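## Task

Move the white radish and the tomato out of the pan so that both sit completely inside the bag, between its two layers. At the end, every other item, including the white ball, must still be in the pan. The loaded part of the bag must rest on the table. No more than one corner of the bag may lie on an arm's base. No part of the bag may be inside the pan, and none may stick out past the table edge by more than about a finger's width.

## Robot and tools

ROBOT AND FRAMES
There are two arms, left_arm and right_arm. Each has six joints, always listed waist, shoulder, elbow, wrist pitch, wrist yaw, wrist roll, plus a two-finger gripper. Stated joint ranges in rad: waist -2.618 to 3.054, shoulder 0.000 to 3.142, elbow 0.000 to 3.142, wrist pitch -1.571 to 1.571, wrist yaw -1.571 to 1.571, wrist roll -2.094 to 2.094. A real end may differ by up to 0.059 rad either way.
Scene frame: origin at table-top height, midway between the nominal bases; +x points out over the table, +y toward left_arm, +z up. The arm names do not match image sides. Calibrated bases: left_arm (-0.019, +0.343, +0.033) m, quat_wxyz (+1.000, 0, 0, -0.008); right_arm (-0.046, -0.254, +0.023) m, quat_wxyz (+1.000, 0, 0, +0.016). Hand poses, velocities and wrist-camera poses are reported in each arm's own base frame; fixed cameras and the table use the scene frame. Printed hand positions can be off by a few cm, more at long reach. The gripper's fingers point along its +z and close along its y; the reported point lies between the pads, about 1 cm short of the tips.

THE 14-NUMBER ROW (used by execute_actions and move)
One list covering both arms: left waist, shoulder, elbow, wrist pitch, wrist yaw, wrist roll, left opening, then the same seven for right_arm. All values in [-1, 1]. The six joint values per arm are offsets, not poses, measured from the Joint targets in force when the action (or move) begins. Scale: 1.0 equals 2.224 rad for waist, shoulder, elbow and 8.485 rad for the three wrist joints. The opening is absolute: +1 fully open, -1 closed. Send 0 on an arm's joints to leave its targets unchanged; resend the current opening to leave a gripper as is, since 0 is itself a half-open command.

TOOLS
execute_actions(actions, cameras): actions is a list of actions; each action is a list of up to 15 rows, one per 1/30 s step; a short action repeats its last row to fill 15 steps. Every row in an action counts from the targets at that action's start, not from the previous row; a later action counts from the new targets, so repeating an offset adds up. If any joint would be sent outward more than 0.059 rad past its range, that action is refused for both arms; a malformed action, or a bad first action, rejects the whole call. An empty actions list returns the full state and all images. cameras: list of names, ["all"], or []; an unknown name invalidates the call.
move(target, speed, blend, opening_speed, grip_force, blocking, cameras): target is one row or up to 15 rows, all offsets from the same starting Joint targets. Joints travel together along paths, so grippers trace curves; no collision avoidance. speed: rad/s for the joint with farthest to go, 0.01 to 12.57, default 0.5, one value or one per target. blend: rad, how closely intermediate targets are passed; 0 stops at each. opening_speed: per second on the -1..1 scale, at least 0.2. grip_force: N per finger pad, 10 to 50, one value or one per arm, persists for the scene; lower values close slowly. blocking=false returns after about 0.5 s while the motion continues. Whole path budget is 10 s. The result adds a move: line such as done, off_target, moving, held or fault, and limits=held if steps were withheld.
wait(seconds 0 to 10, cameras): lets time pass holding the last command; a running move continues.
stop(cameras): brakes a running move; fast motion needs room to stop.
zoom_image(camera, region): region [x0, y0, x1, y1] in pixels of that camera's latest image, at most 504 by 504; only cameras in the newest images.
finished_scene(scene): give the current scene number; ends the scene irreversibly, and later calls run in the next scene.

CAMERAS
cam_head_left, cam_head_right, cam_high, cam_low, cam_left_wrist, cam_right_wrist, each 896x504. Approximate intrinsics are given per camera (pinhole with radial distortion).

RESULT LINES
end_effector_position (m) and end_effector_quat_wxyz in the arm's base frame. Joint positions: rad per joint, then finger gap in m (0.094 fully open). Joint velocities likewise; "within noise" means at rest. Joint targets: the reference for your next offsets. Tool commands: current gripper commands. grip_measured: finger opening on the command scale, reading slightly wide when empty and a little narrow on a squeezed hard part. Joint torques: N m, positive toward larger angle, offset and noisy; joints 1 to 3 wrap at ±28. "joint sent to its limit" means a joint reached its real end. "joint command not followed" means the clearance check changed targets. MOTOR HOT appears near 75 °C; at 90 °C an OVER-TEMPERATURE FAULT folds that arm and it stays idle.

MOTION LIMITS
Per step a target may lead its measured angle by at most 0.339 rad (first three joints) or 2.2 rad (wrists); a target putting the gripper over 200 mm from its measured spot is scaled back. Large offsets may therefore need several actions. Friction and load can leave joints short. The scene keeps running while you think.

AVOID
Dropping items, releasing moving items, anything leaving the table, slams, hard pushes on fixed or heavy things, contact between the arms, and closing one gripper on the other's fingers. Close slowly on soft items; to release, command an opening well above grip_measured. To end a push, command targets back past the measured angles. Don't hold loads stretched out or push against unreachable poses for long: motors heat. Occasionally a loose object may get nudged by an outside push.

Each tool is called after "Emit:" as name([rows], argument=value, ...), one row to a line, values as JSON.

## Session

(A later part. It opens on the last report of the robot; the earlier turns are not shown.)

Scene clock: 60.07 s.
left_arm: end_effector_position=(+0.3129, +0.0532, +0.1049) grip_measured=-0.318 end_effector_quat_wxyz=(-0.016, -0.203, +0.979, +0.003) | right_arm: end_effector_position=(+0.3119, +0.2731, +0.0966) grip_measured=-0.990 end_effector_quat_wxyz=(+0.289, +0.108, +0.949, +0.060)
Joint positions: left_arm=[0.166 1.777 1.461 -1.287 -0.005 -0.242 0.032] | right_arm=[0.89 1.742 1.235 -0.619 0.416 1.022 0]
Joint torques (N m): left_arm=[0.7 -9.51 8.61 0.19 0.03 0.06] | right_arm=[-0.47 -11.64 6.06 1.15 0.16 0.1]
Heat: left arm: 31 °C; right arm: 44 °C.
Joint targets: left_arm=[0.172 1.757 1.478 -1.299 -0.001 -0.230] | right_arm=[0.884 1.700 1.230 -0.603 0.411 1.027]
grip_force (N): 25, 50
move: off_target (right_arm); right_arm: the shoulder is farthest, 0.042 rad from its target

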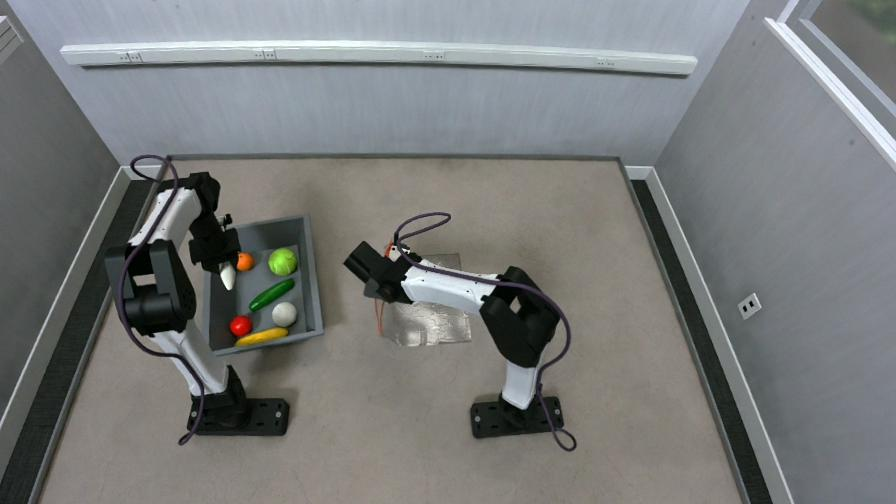

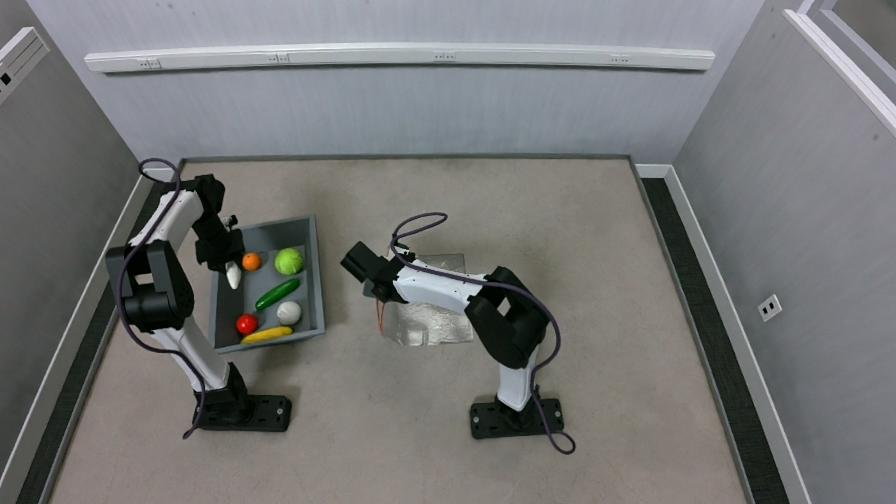

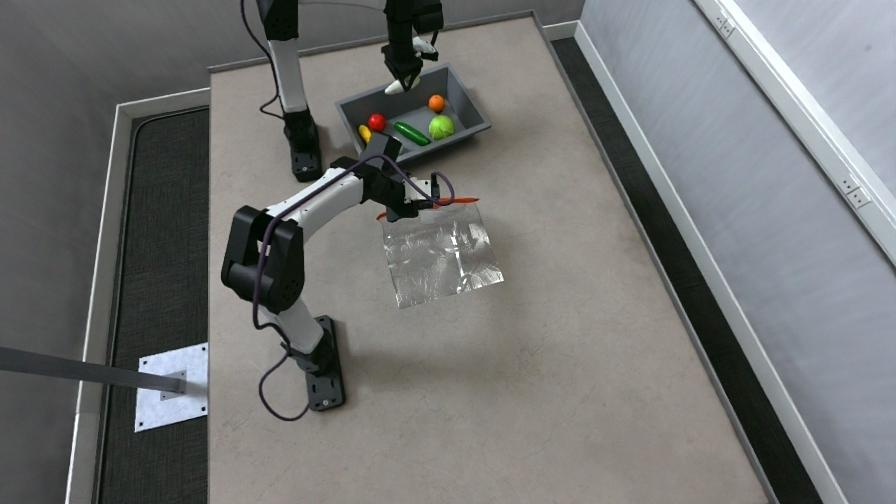

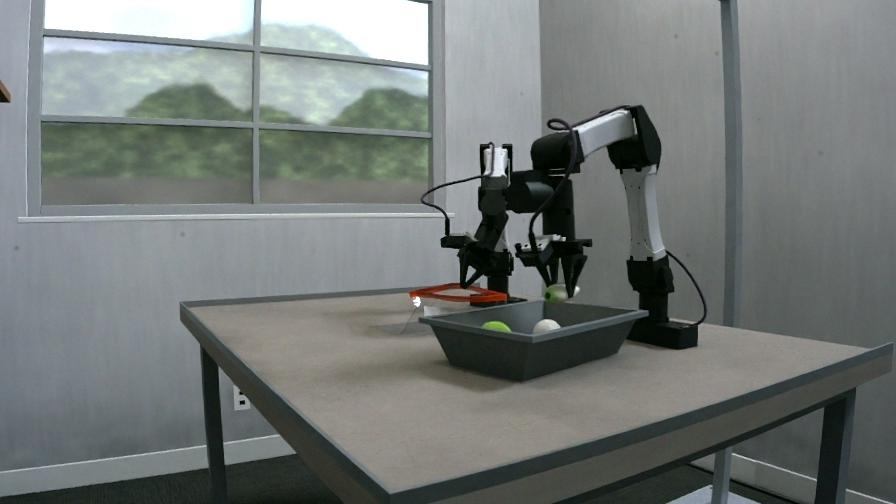

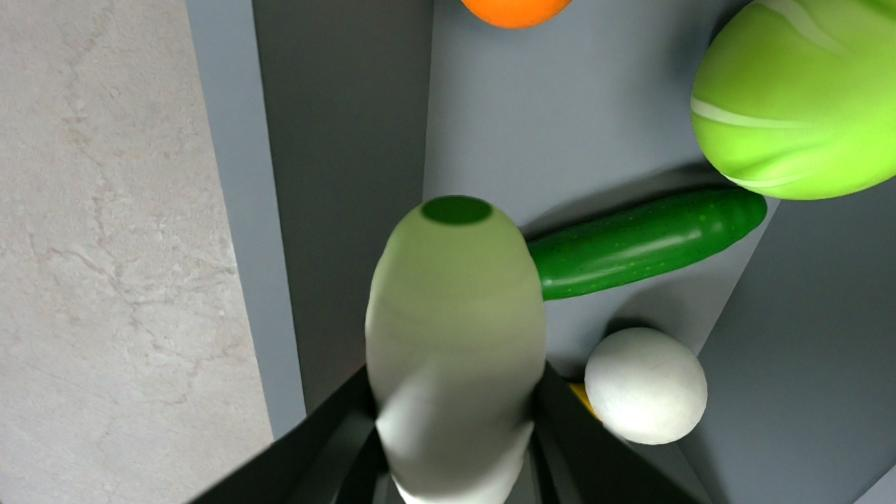

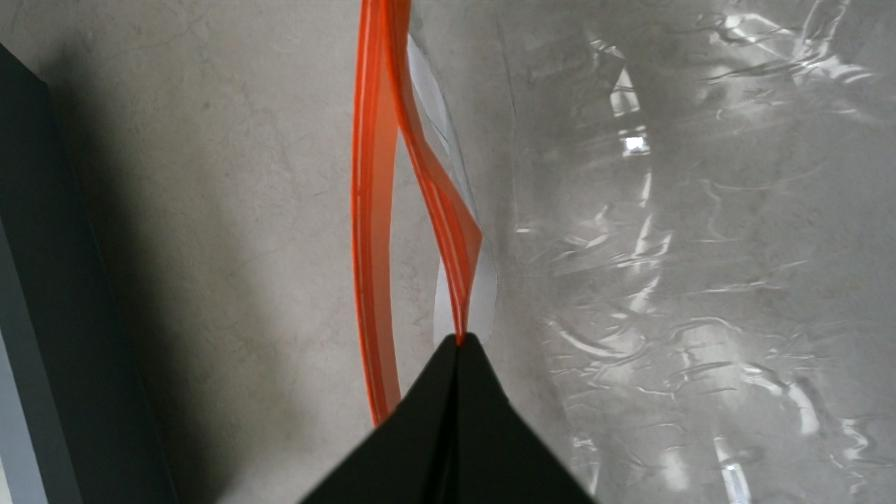

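Emit:
move(target=[-0.3813,0.085,0.1174,-0.0085,0,-0.2086,-0.6,0,0,0,0,0,0,-1], speed=0.9, cameras=["all"])

Emit:
zoom_image(camera="cam_high", region=[320, 50, 540, 320])

Emit:
zoom_image(camera="cam_low", region=[370, 220, 620, 360])

Scene clock: 64.77 s.
left_arm: end_effector_position=(+0.2846, -0.2280, +0.1209) grip_measured=-0.318 end_effector_quat_wxyz=(+0.003, -0.609, +0.793, -0.001) | right_arm: end_effector_position=(+0.3119, +0.2732, +0.0966) grip_measured=-0.990 end_effector_quat_wxyz=(+0.289, +0.108, +0.949, +0.060)
Joint positions: left_arm=[-0.678 1.927 1.718 -1.359 -0.005 -1.987 0.032] | right_arm=[0.89 1.742 1.235 -0.618 0.416 1.022 0]
Joint torques (N m): left_arm=[0.34 -7.69 8.99 0.16 -0.04 -0.17] | right_arm=[-0.49 -11.62 6.08 1.15 0.17 0.09]
Heat: left arm: 31 °C; right arm: 45 °C.
Joint targets: left_arm=[-0.676 1.946 1.739 -1.372 -0.001 -2.000] | right_arm=[0.884 1.700 1.230 -0.602 0.411 1.027]
grip_force (N): 25, 50
move: off_target (right_arm); right_arm: the shoulder is farthest, 0.042 rad from its target

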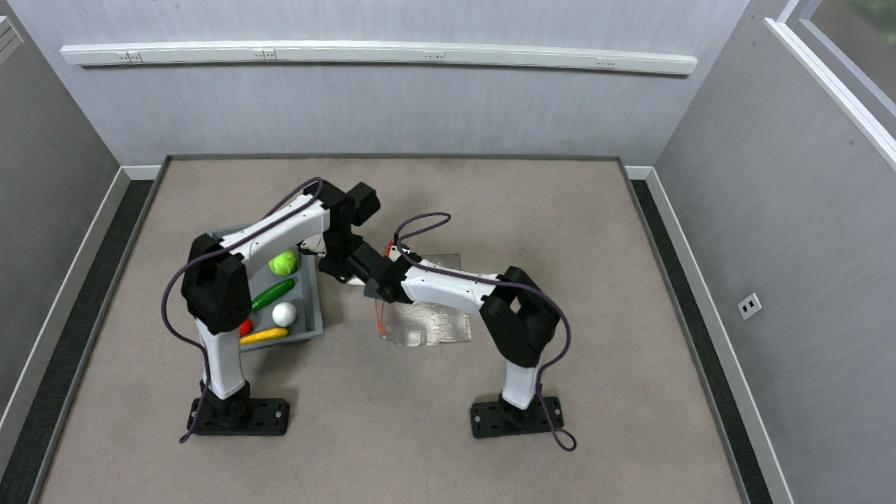

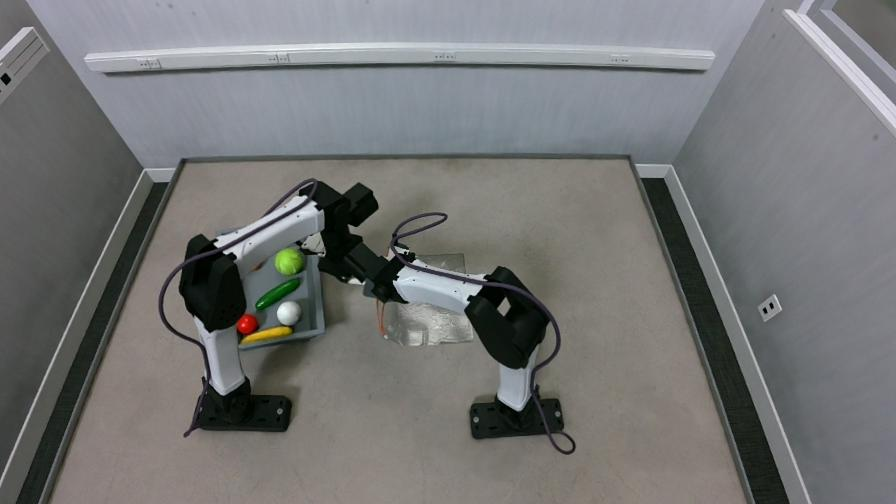

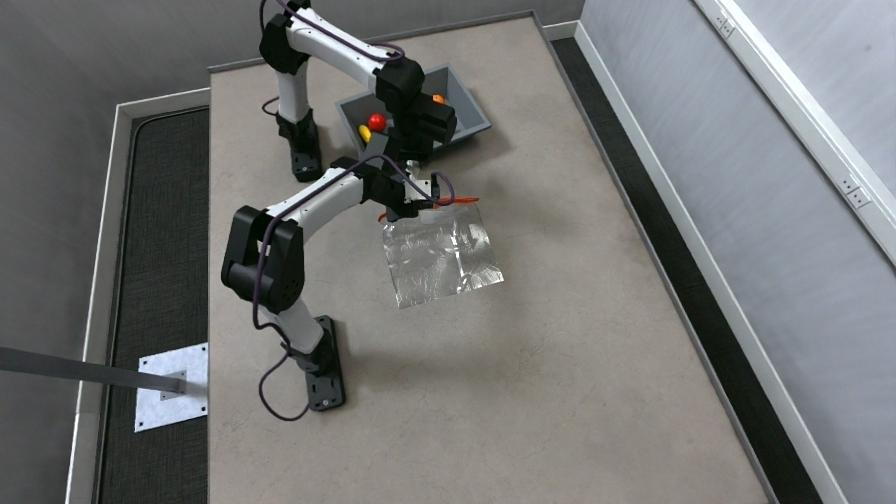

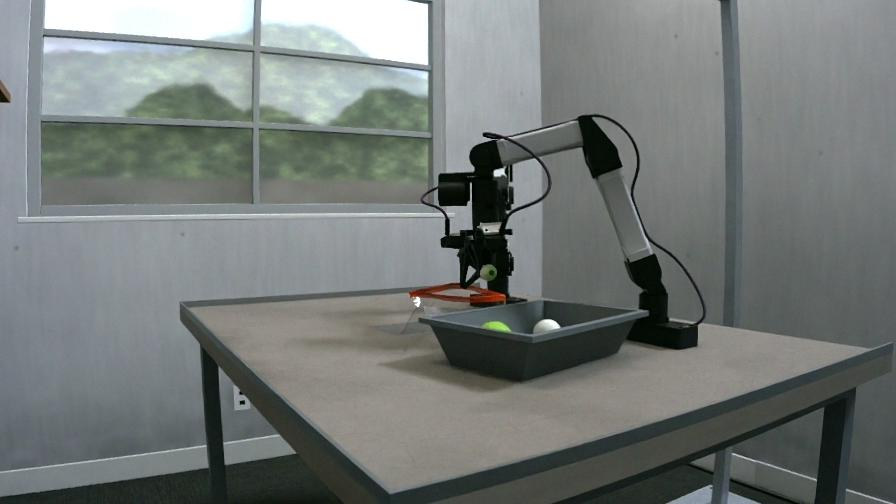

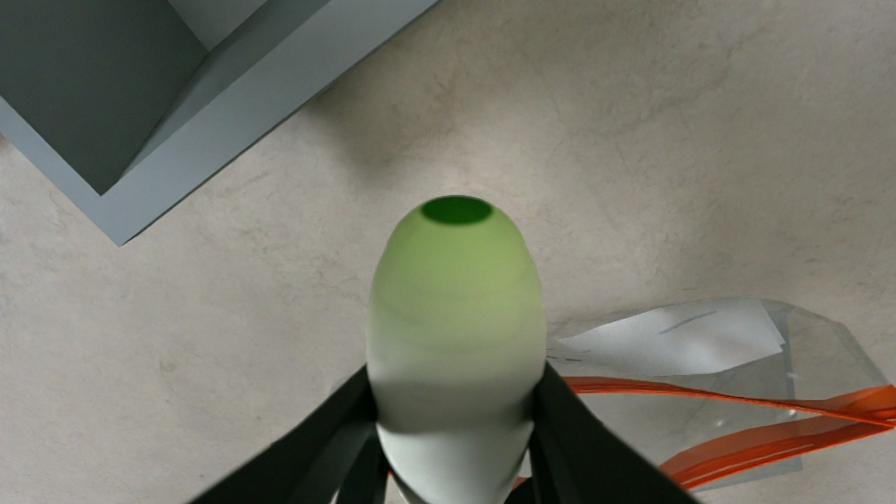

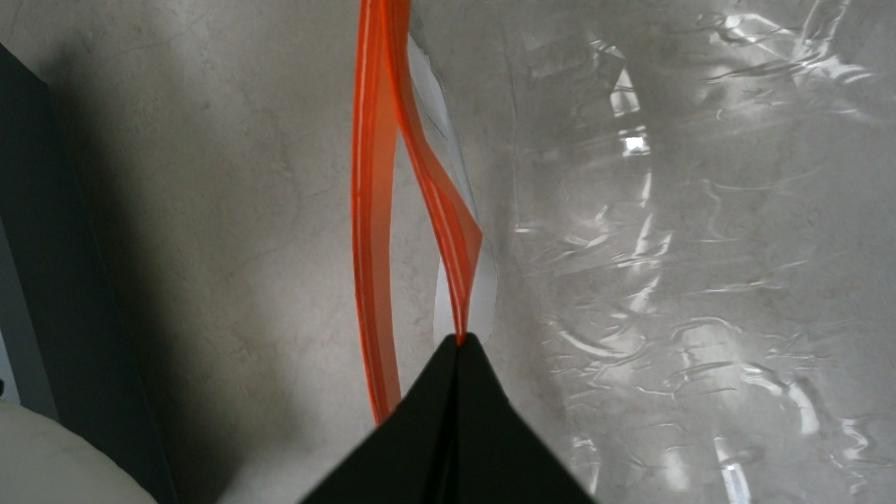

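Scaled by 1.867 from the camera's 896x504 image, which has a finer 1280x720 frame.

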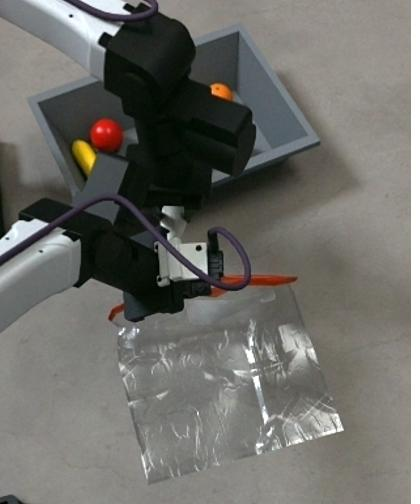

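Scaled by 2.016 from the camera's 896x504 image, which has a finer 1280x720 frame.

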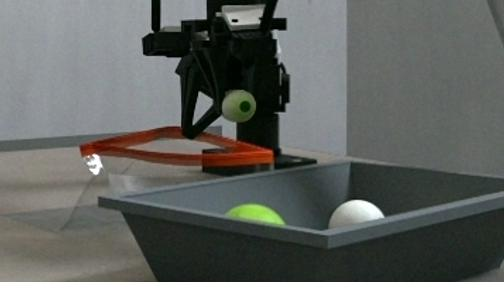

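Emit:
move([
  [0.0373,0.0832,0.1201,-0.0098,0,0,-0.6,0,0,0,0,0,0,-1],
  [0.0373,0.0962,-0.0432,0.0358,0,0,-0.6,0,0,0,0,0,0,-1],
], speed=0.35, blend=0.03, cameras=["all"])

Emit:
zoom_image(camera="cam_low", region=[370, 220, 620, 360])

Emit:
zoom_image(camera="cam_high", region=[320, 50, 540, 320])

Scene clock: 69.87 s.
left_arm: end_effector_position=(+0.3377, -0.2285, +0.0250) grip_measured=-0.318 end_effector_quat_wxyz=(+0.003, -0.641, +0.768, +0.000) | right_arm: end_effector_position=(+0.3119, +0.2732, +0.0966) grip_measured=-0.990 end_effector_quat_wxyz=(+0.289, +0.108, +0.949, +0.060)
Joint positions: left_arm=[-0.597 2.143 1.652 -1.078 -0.005 -1.988 0.032] | right_arm=[0.89 1.742 1.235 -0.618 0.416 1.022 0]
Joint torques (N m): left_arm=[0.5 -9.46 5.79 0.42 -0.03 -0.15] | right_arm=[-0.49 -11.62 6.06 1.15 0.16 0.1]
Heat: left arm: 31 °C; right arm: 45 °C.
Joint targets: left_arm=[-0.593 2.160 1.643 -1.068 -0.001 -2.000] | right_arm=[0.884 1.700 1.230 -0.602 0.411 1.027]
grip_force (N): 25, 50
move: off_target (right_arm); right_arm: the shoulder is farthest, 0.042 rad from its target

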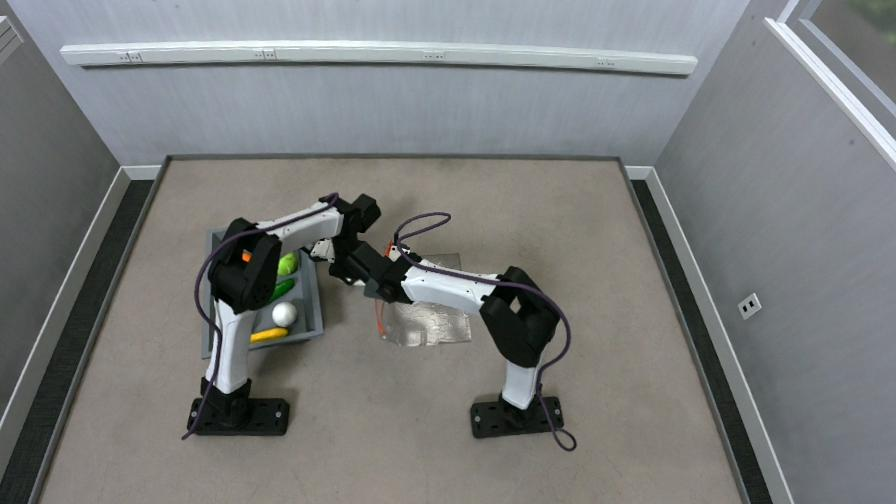

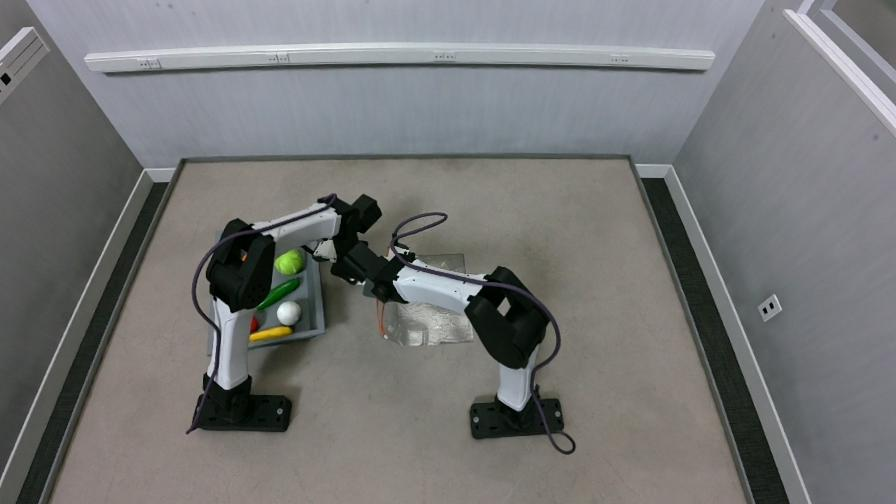

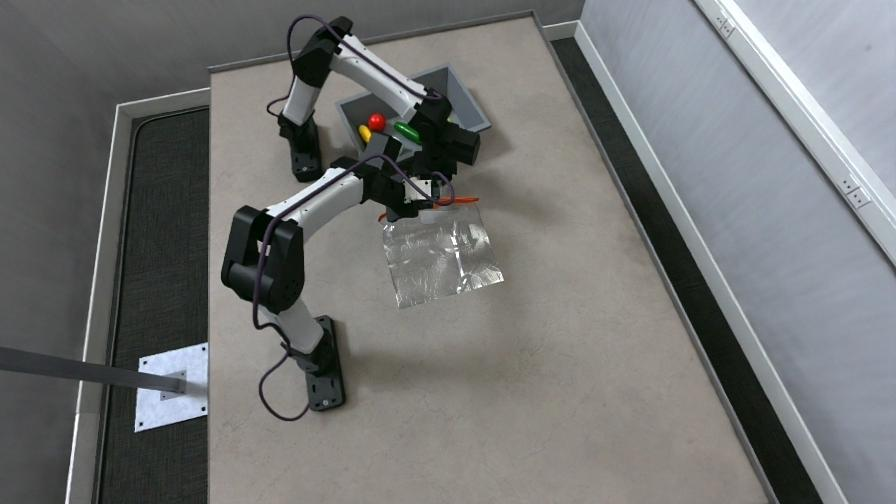

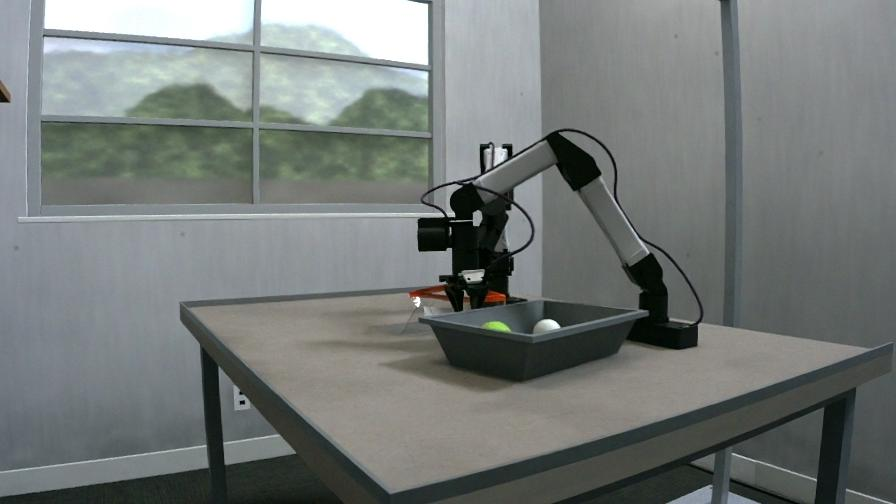

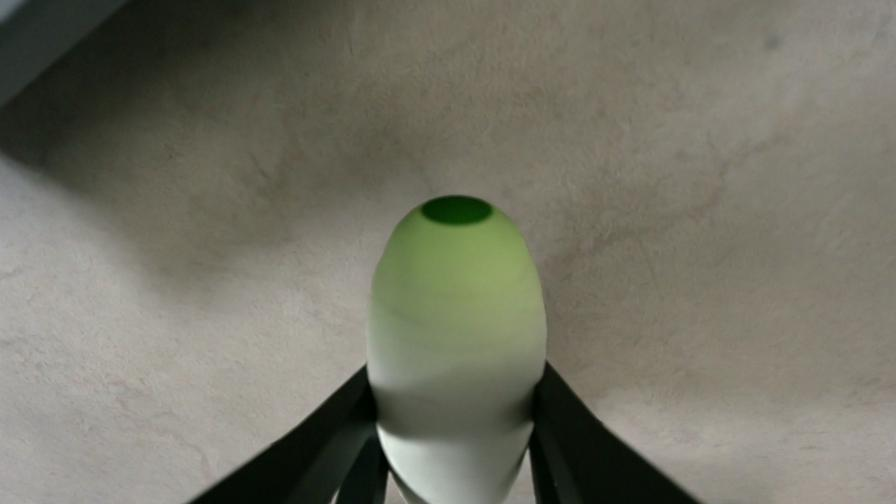

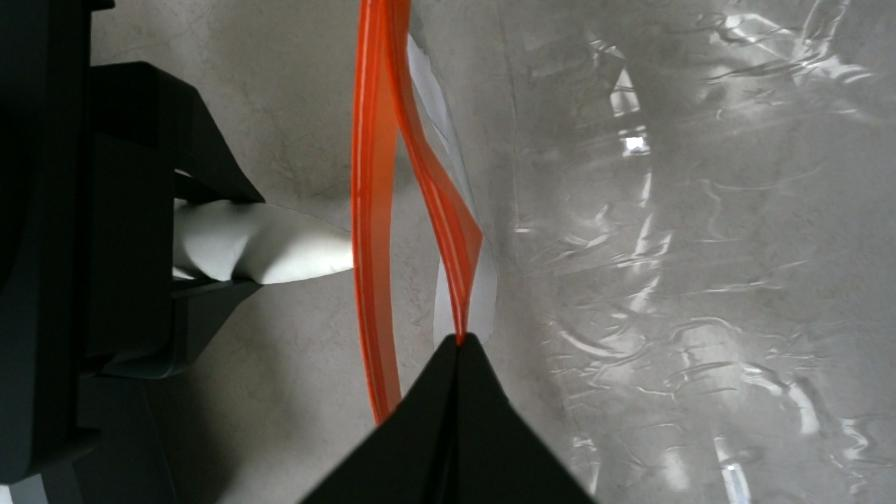

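Scaled by 2.016 from the camera's 896x504 image, which has a finer 1280x720 frame.

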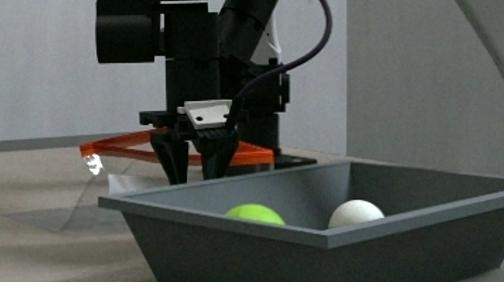

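Scaled by 1.867 from the camera's 896x504 image, which has a finer 1280x720 frame.

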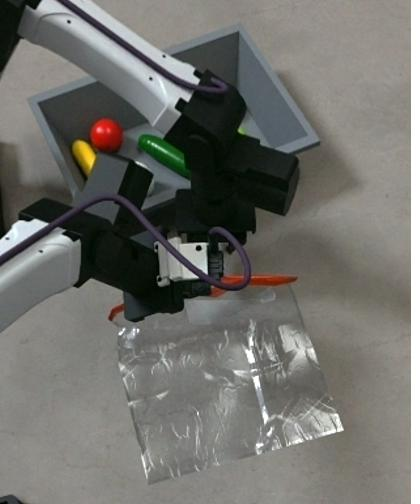

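Emit:
move(target=[0,-0.013,0.1633,-0.0456,0,0,-0.6,-0.0369,-0.027,-0.0832,0.0111,0,-0.0165,-1], speed=0.4, cameras=["all"])

Emit:
zoom_image(camera="cam_low", region=[370, 220, 620, 360])

Emit:
zoom_image(camera="cam_high", region=[320, 50, 540, 320])

Scene clock: 73.07 s.
left_arm: end_effector_position=(+0.3378, -0.2286, +0.1092) grip_measured=-0.318 end_effector_quat_wxyz=(-0.001, -0.641, +0.768, +0.013) | right_arm: end_effector_position=(+0.3105, +0.2230, +0.0656) grip_measured=-0.990 end_effector_quat_wxyz=(+0.284, +0.084, +0.955, +0.018)
Joint positions: left_arm=[-0.597 2.143 1.989 -1.442 -0.005 -1.988 0.032] | right_arm=[0.808 1.682 1.048 -0.524 0.416 0.895 0]
Joint torques (N m): left_arm=[0.5 -11.82 8.54 0.11 -0.03 -0.15] | right_arm=[-0.51 -10.82 5.94 1.09 0.16 -0.03]
Heat: left arm: 31 °C; right arm: 46 °C.
Joint targets: left_arm=[-0.593 2.131 2.006 -1.455 -0.001 -2.000] | right_arm=[0.802 1.640 1.045 -0.508 0.412 0.887]
grip_force (N): 25, 50
move: off_target (right_arm); right_arm: the shoulder is farthest, 0.042 rad from its target

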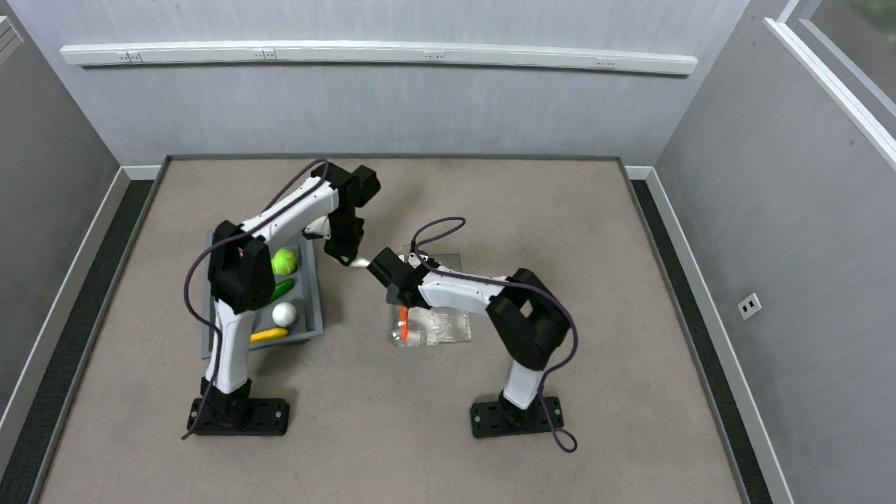

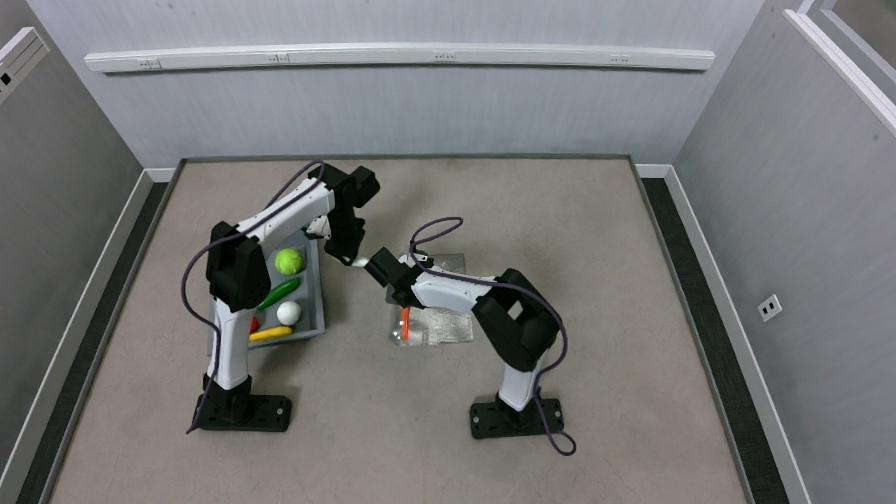

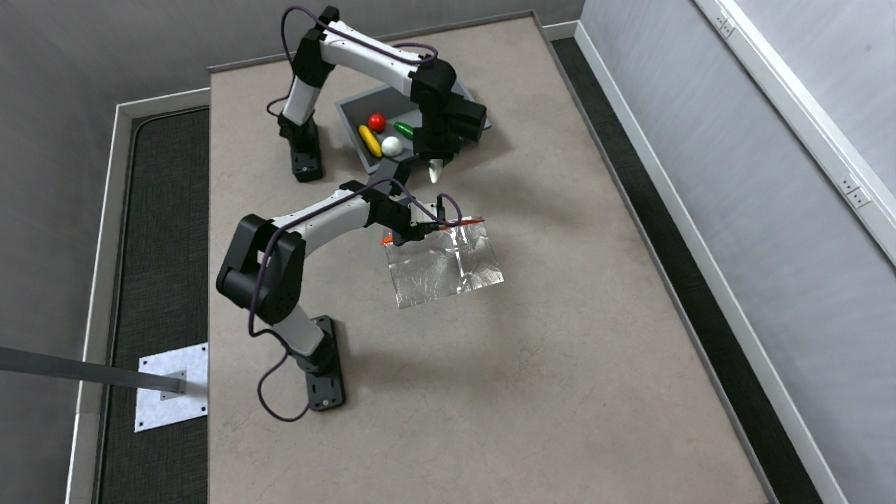

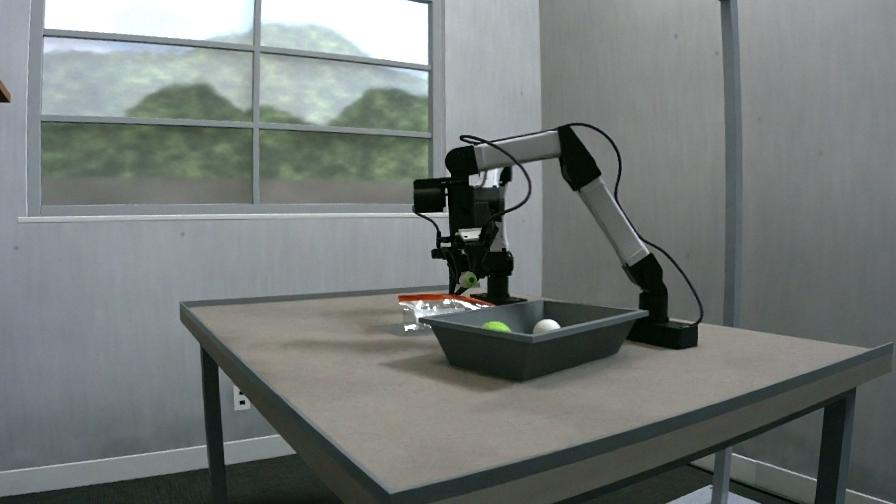

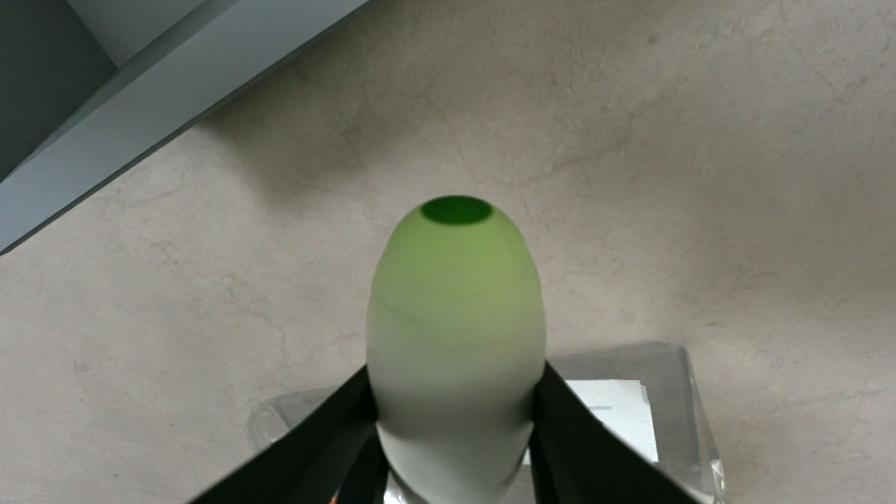

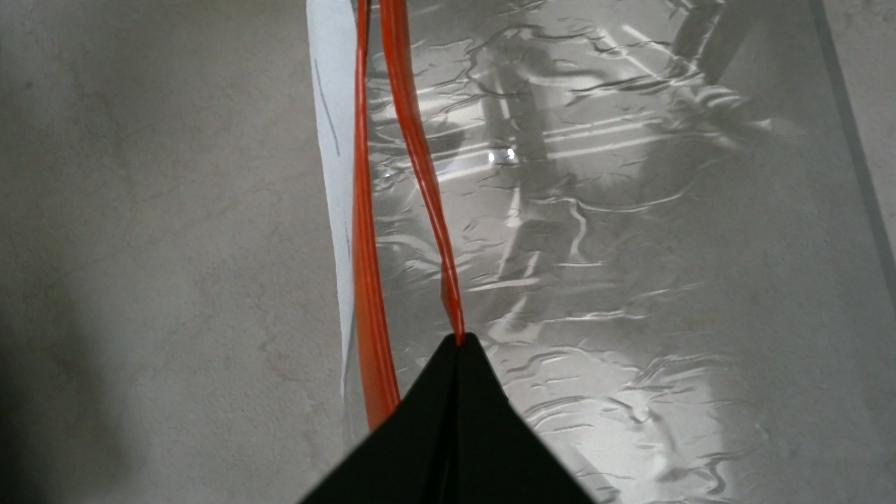

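Scaled by 2.016 from the camera's 896x504 image, which has a finer 1280x720 frame.

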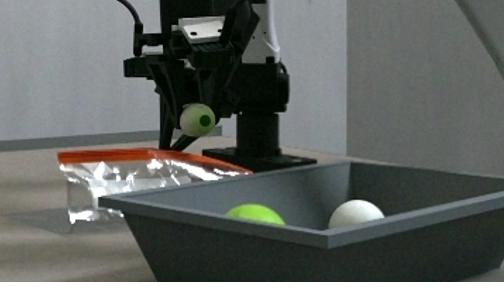

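Scaled by 1.867 from the camera's 896x504 image, which has a finer 1280x720 frame.

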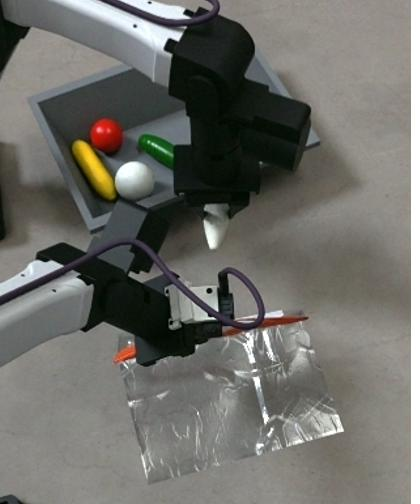

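Emit:
move(target=[0,0,0,0,0,0,-0.6,-0.1308,-0.0405,-0.1461,0.0705,-0.0898,-0.0588,-1], speed=0.5, cameras=["all"])

Emit:
zoom_image(camera="cam_low", region=[370, 220, 620, 360])

Emit:
zoom_image(camera="cam_high", region=[320, 50, 540, 320])

Scene clock: 77.67 s.
left_arm: end_effector_position=(+0.3377, -0.2285, +0.1092) grip_measured=-0.318 end_effector_quat_wxyz=(-0.001, -0.641, +0.768, +0.013) | right_arm: end_effector_position=(+0.3156, +0.2461, +0.0607) grip_measured=-0.990 end_effector_quat_wxyz=(+0.266, -0.119, +0.907, +0.305)
Joint positions: left_arm=[-0.597 2.143 1.989 -1.443 -0.005 -1.988 0.032] | right_arm=[0.517 1.586 0.724 0.069 -0.339 0.397 0]
Joint torques (N m): left_arm=[0.53 -11.84 8.5 0.09 -0.03 -0.15] | right_arm=[-0.53 -9.37 5.79 1.69 -0.31 -0.07]
Heat: left arm: 31 °C; right arm: 46 °C.
Joint targets: left_arm=[-0.593 2.131 2.006 -1.455 -0.001 -2.000] | right_arm=[0.511 1.550 0.720 0.090 -0.351 0.388]
grip_force (N): 25, 50
move: off_target (right_arm); right_arm: the shoulder is farthest, 0.036 rad from its target

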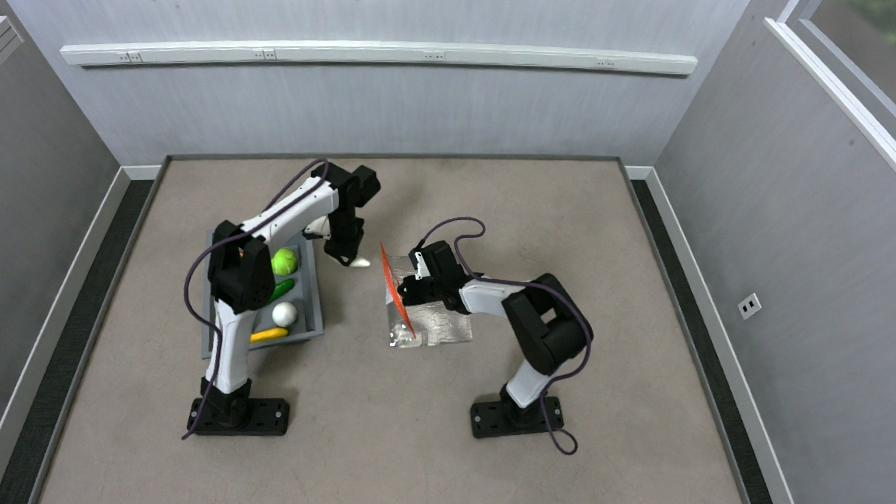

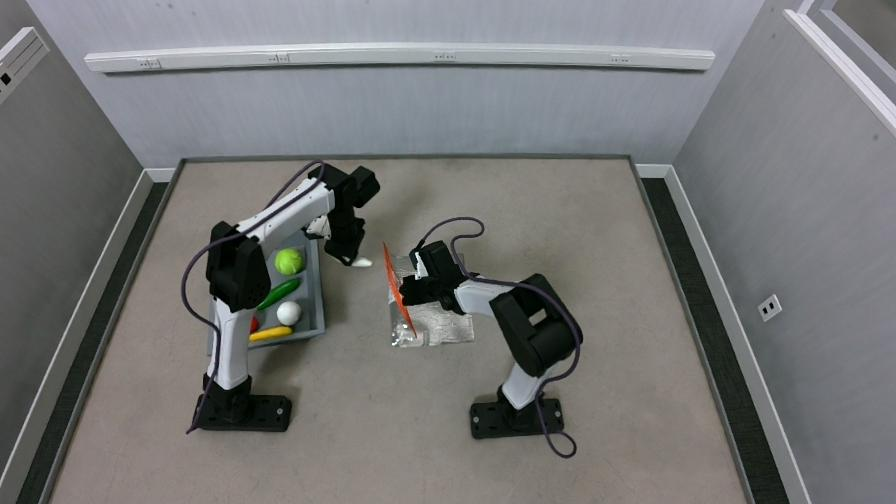

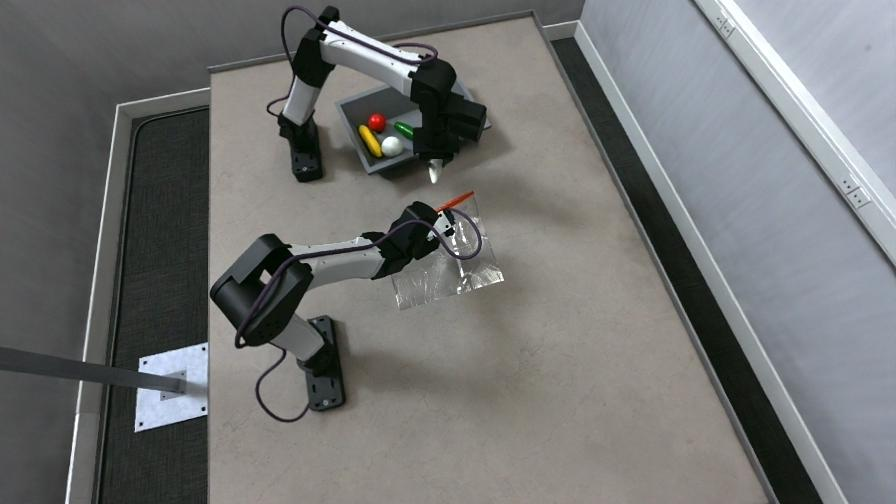

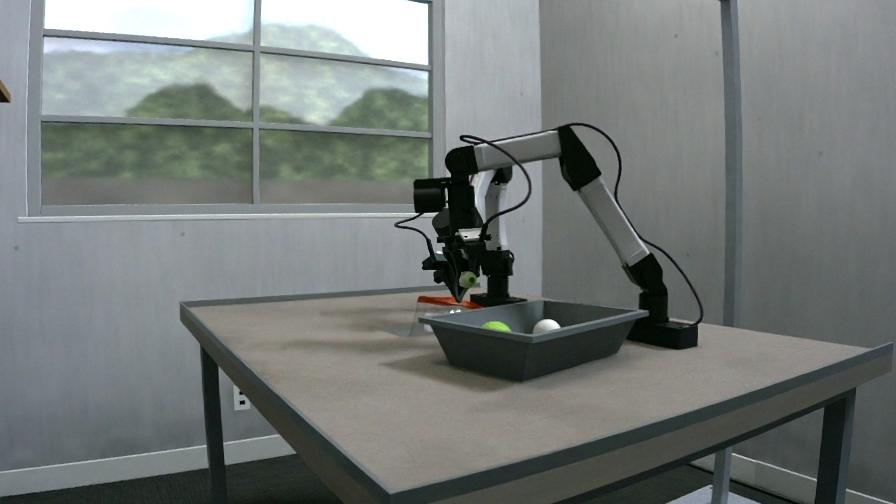

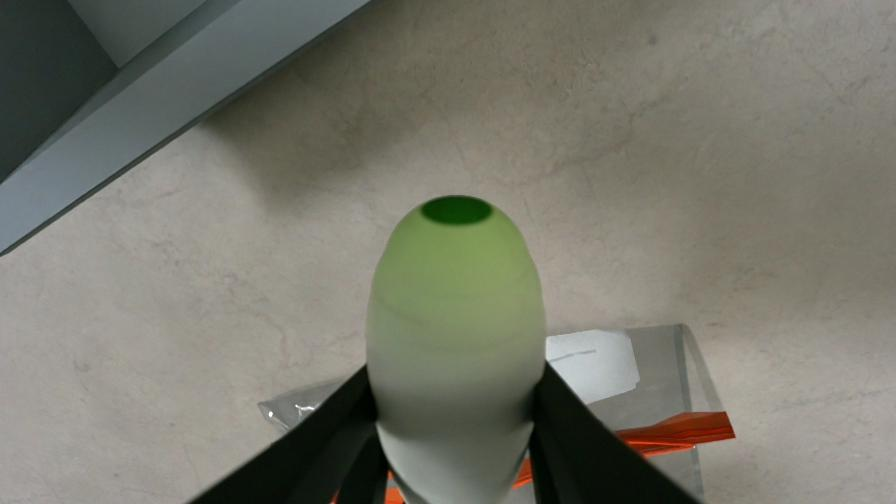

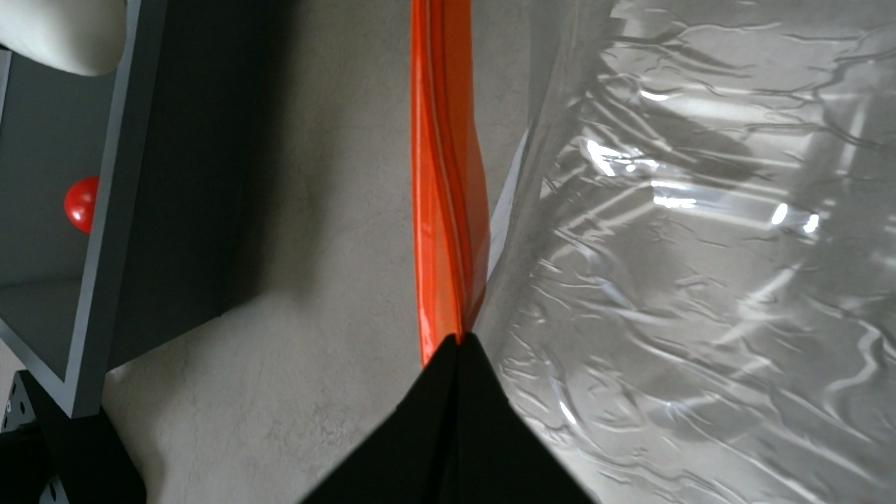

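Scaled by 2.016 from the camera's 896x504 image, which has a finer 1280x720 frame.

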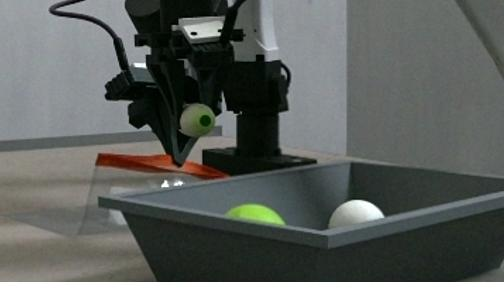

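Scaled by 1.867 from the camera's 896x504 image, which has a finer 1280x720 frame.

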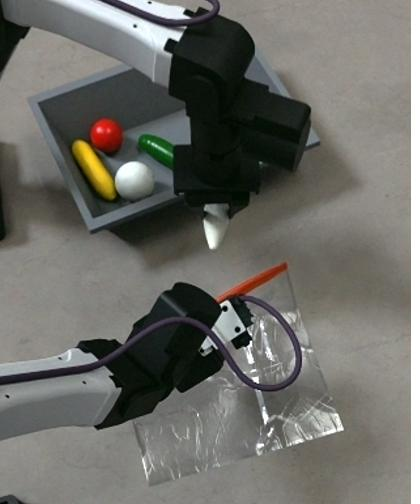

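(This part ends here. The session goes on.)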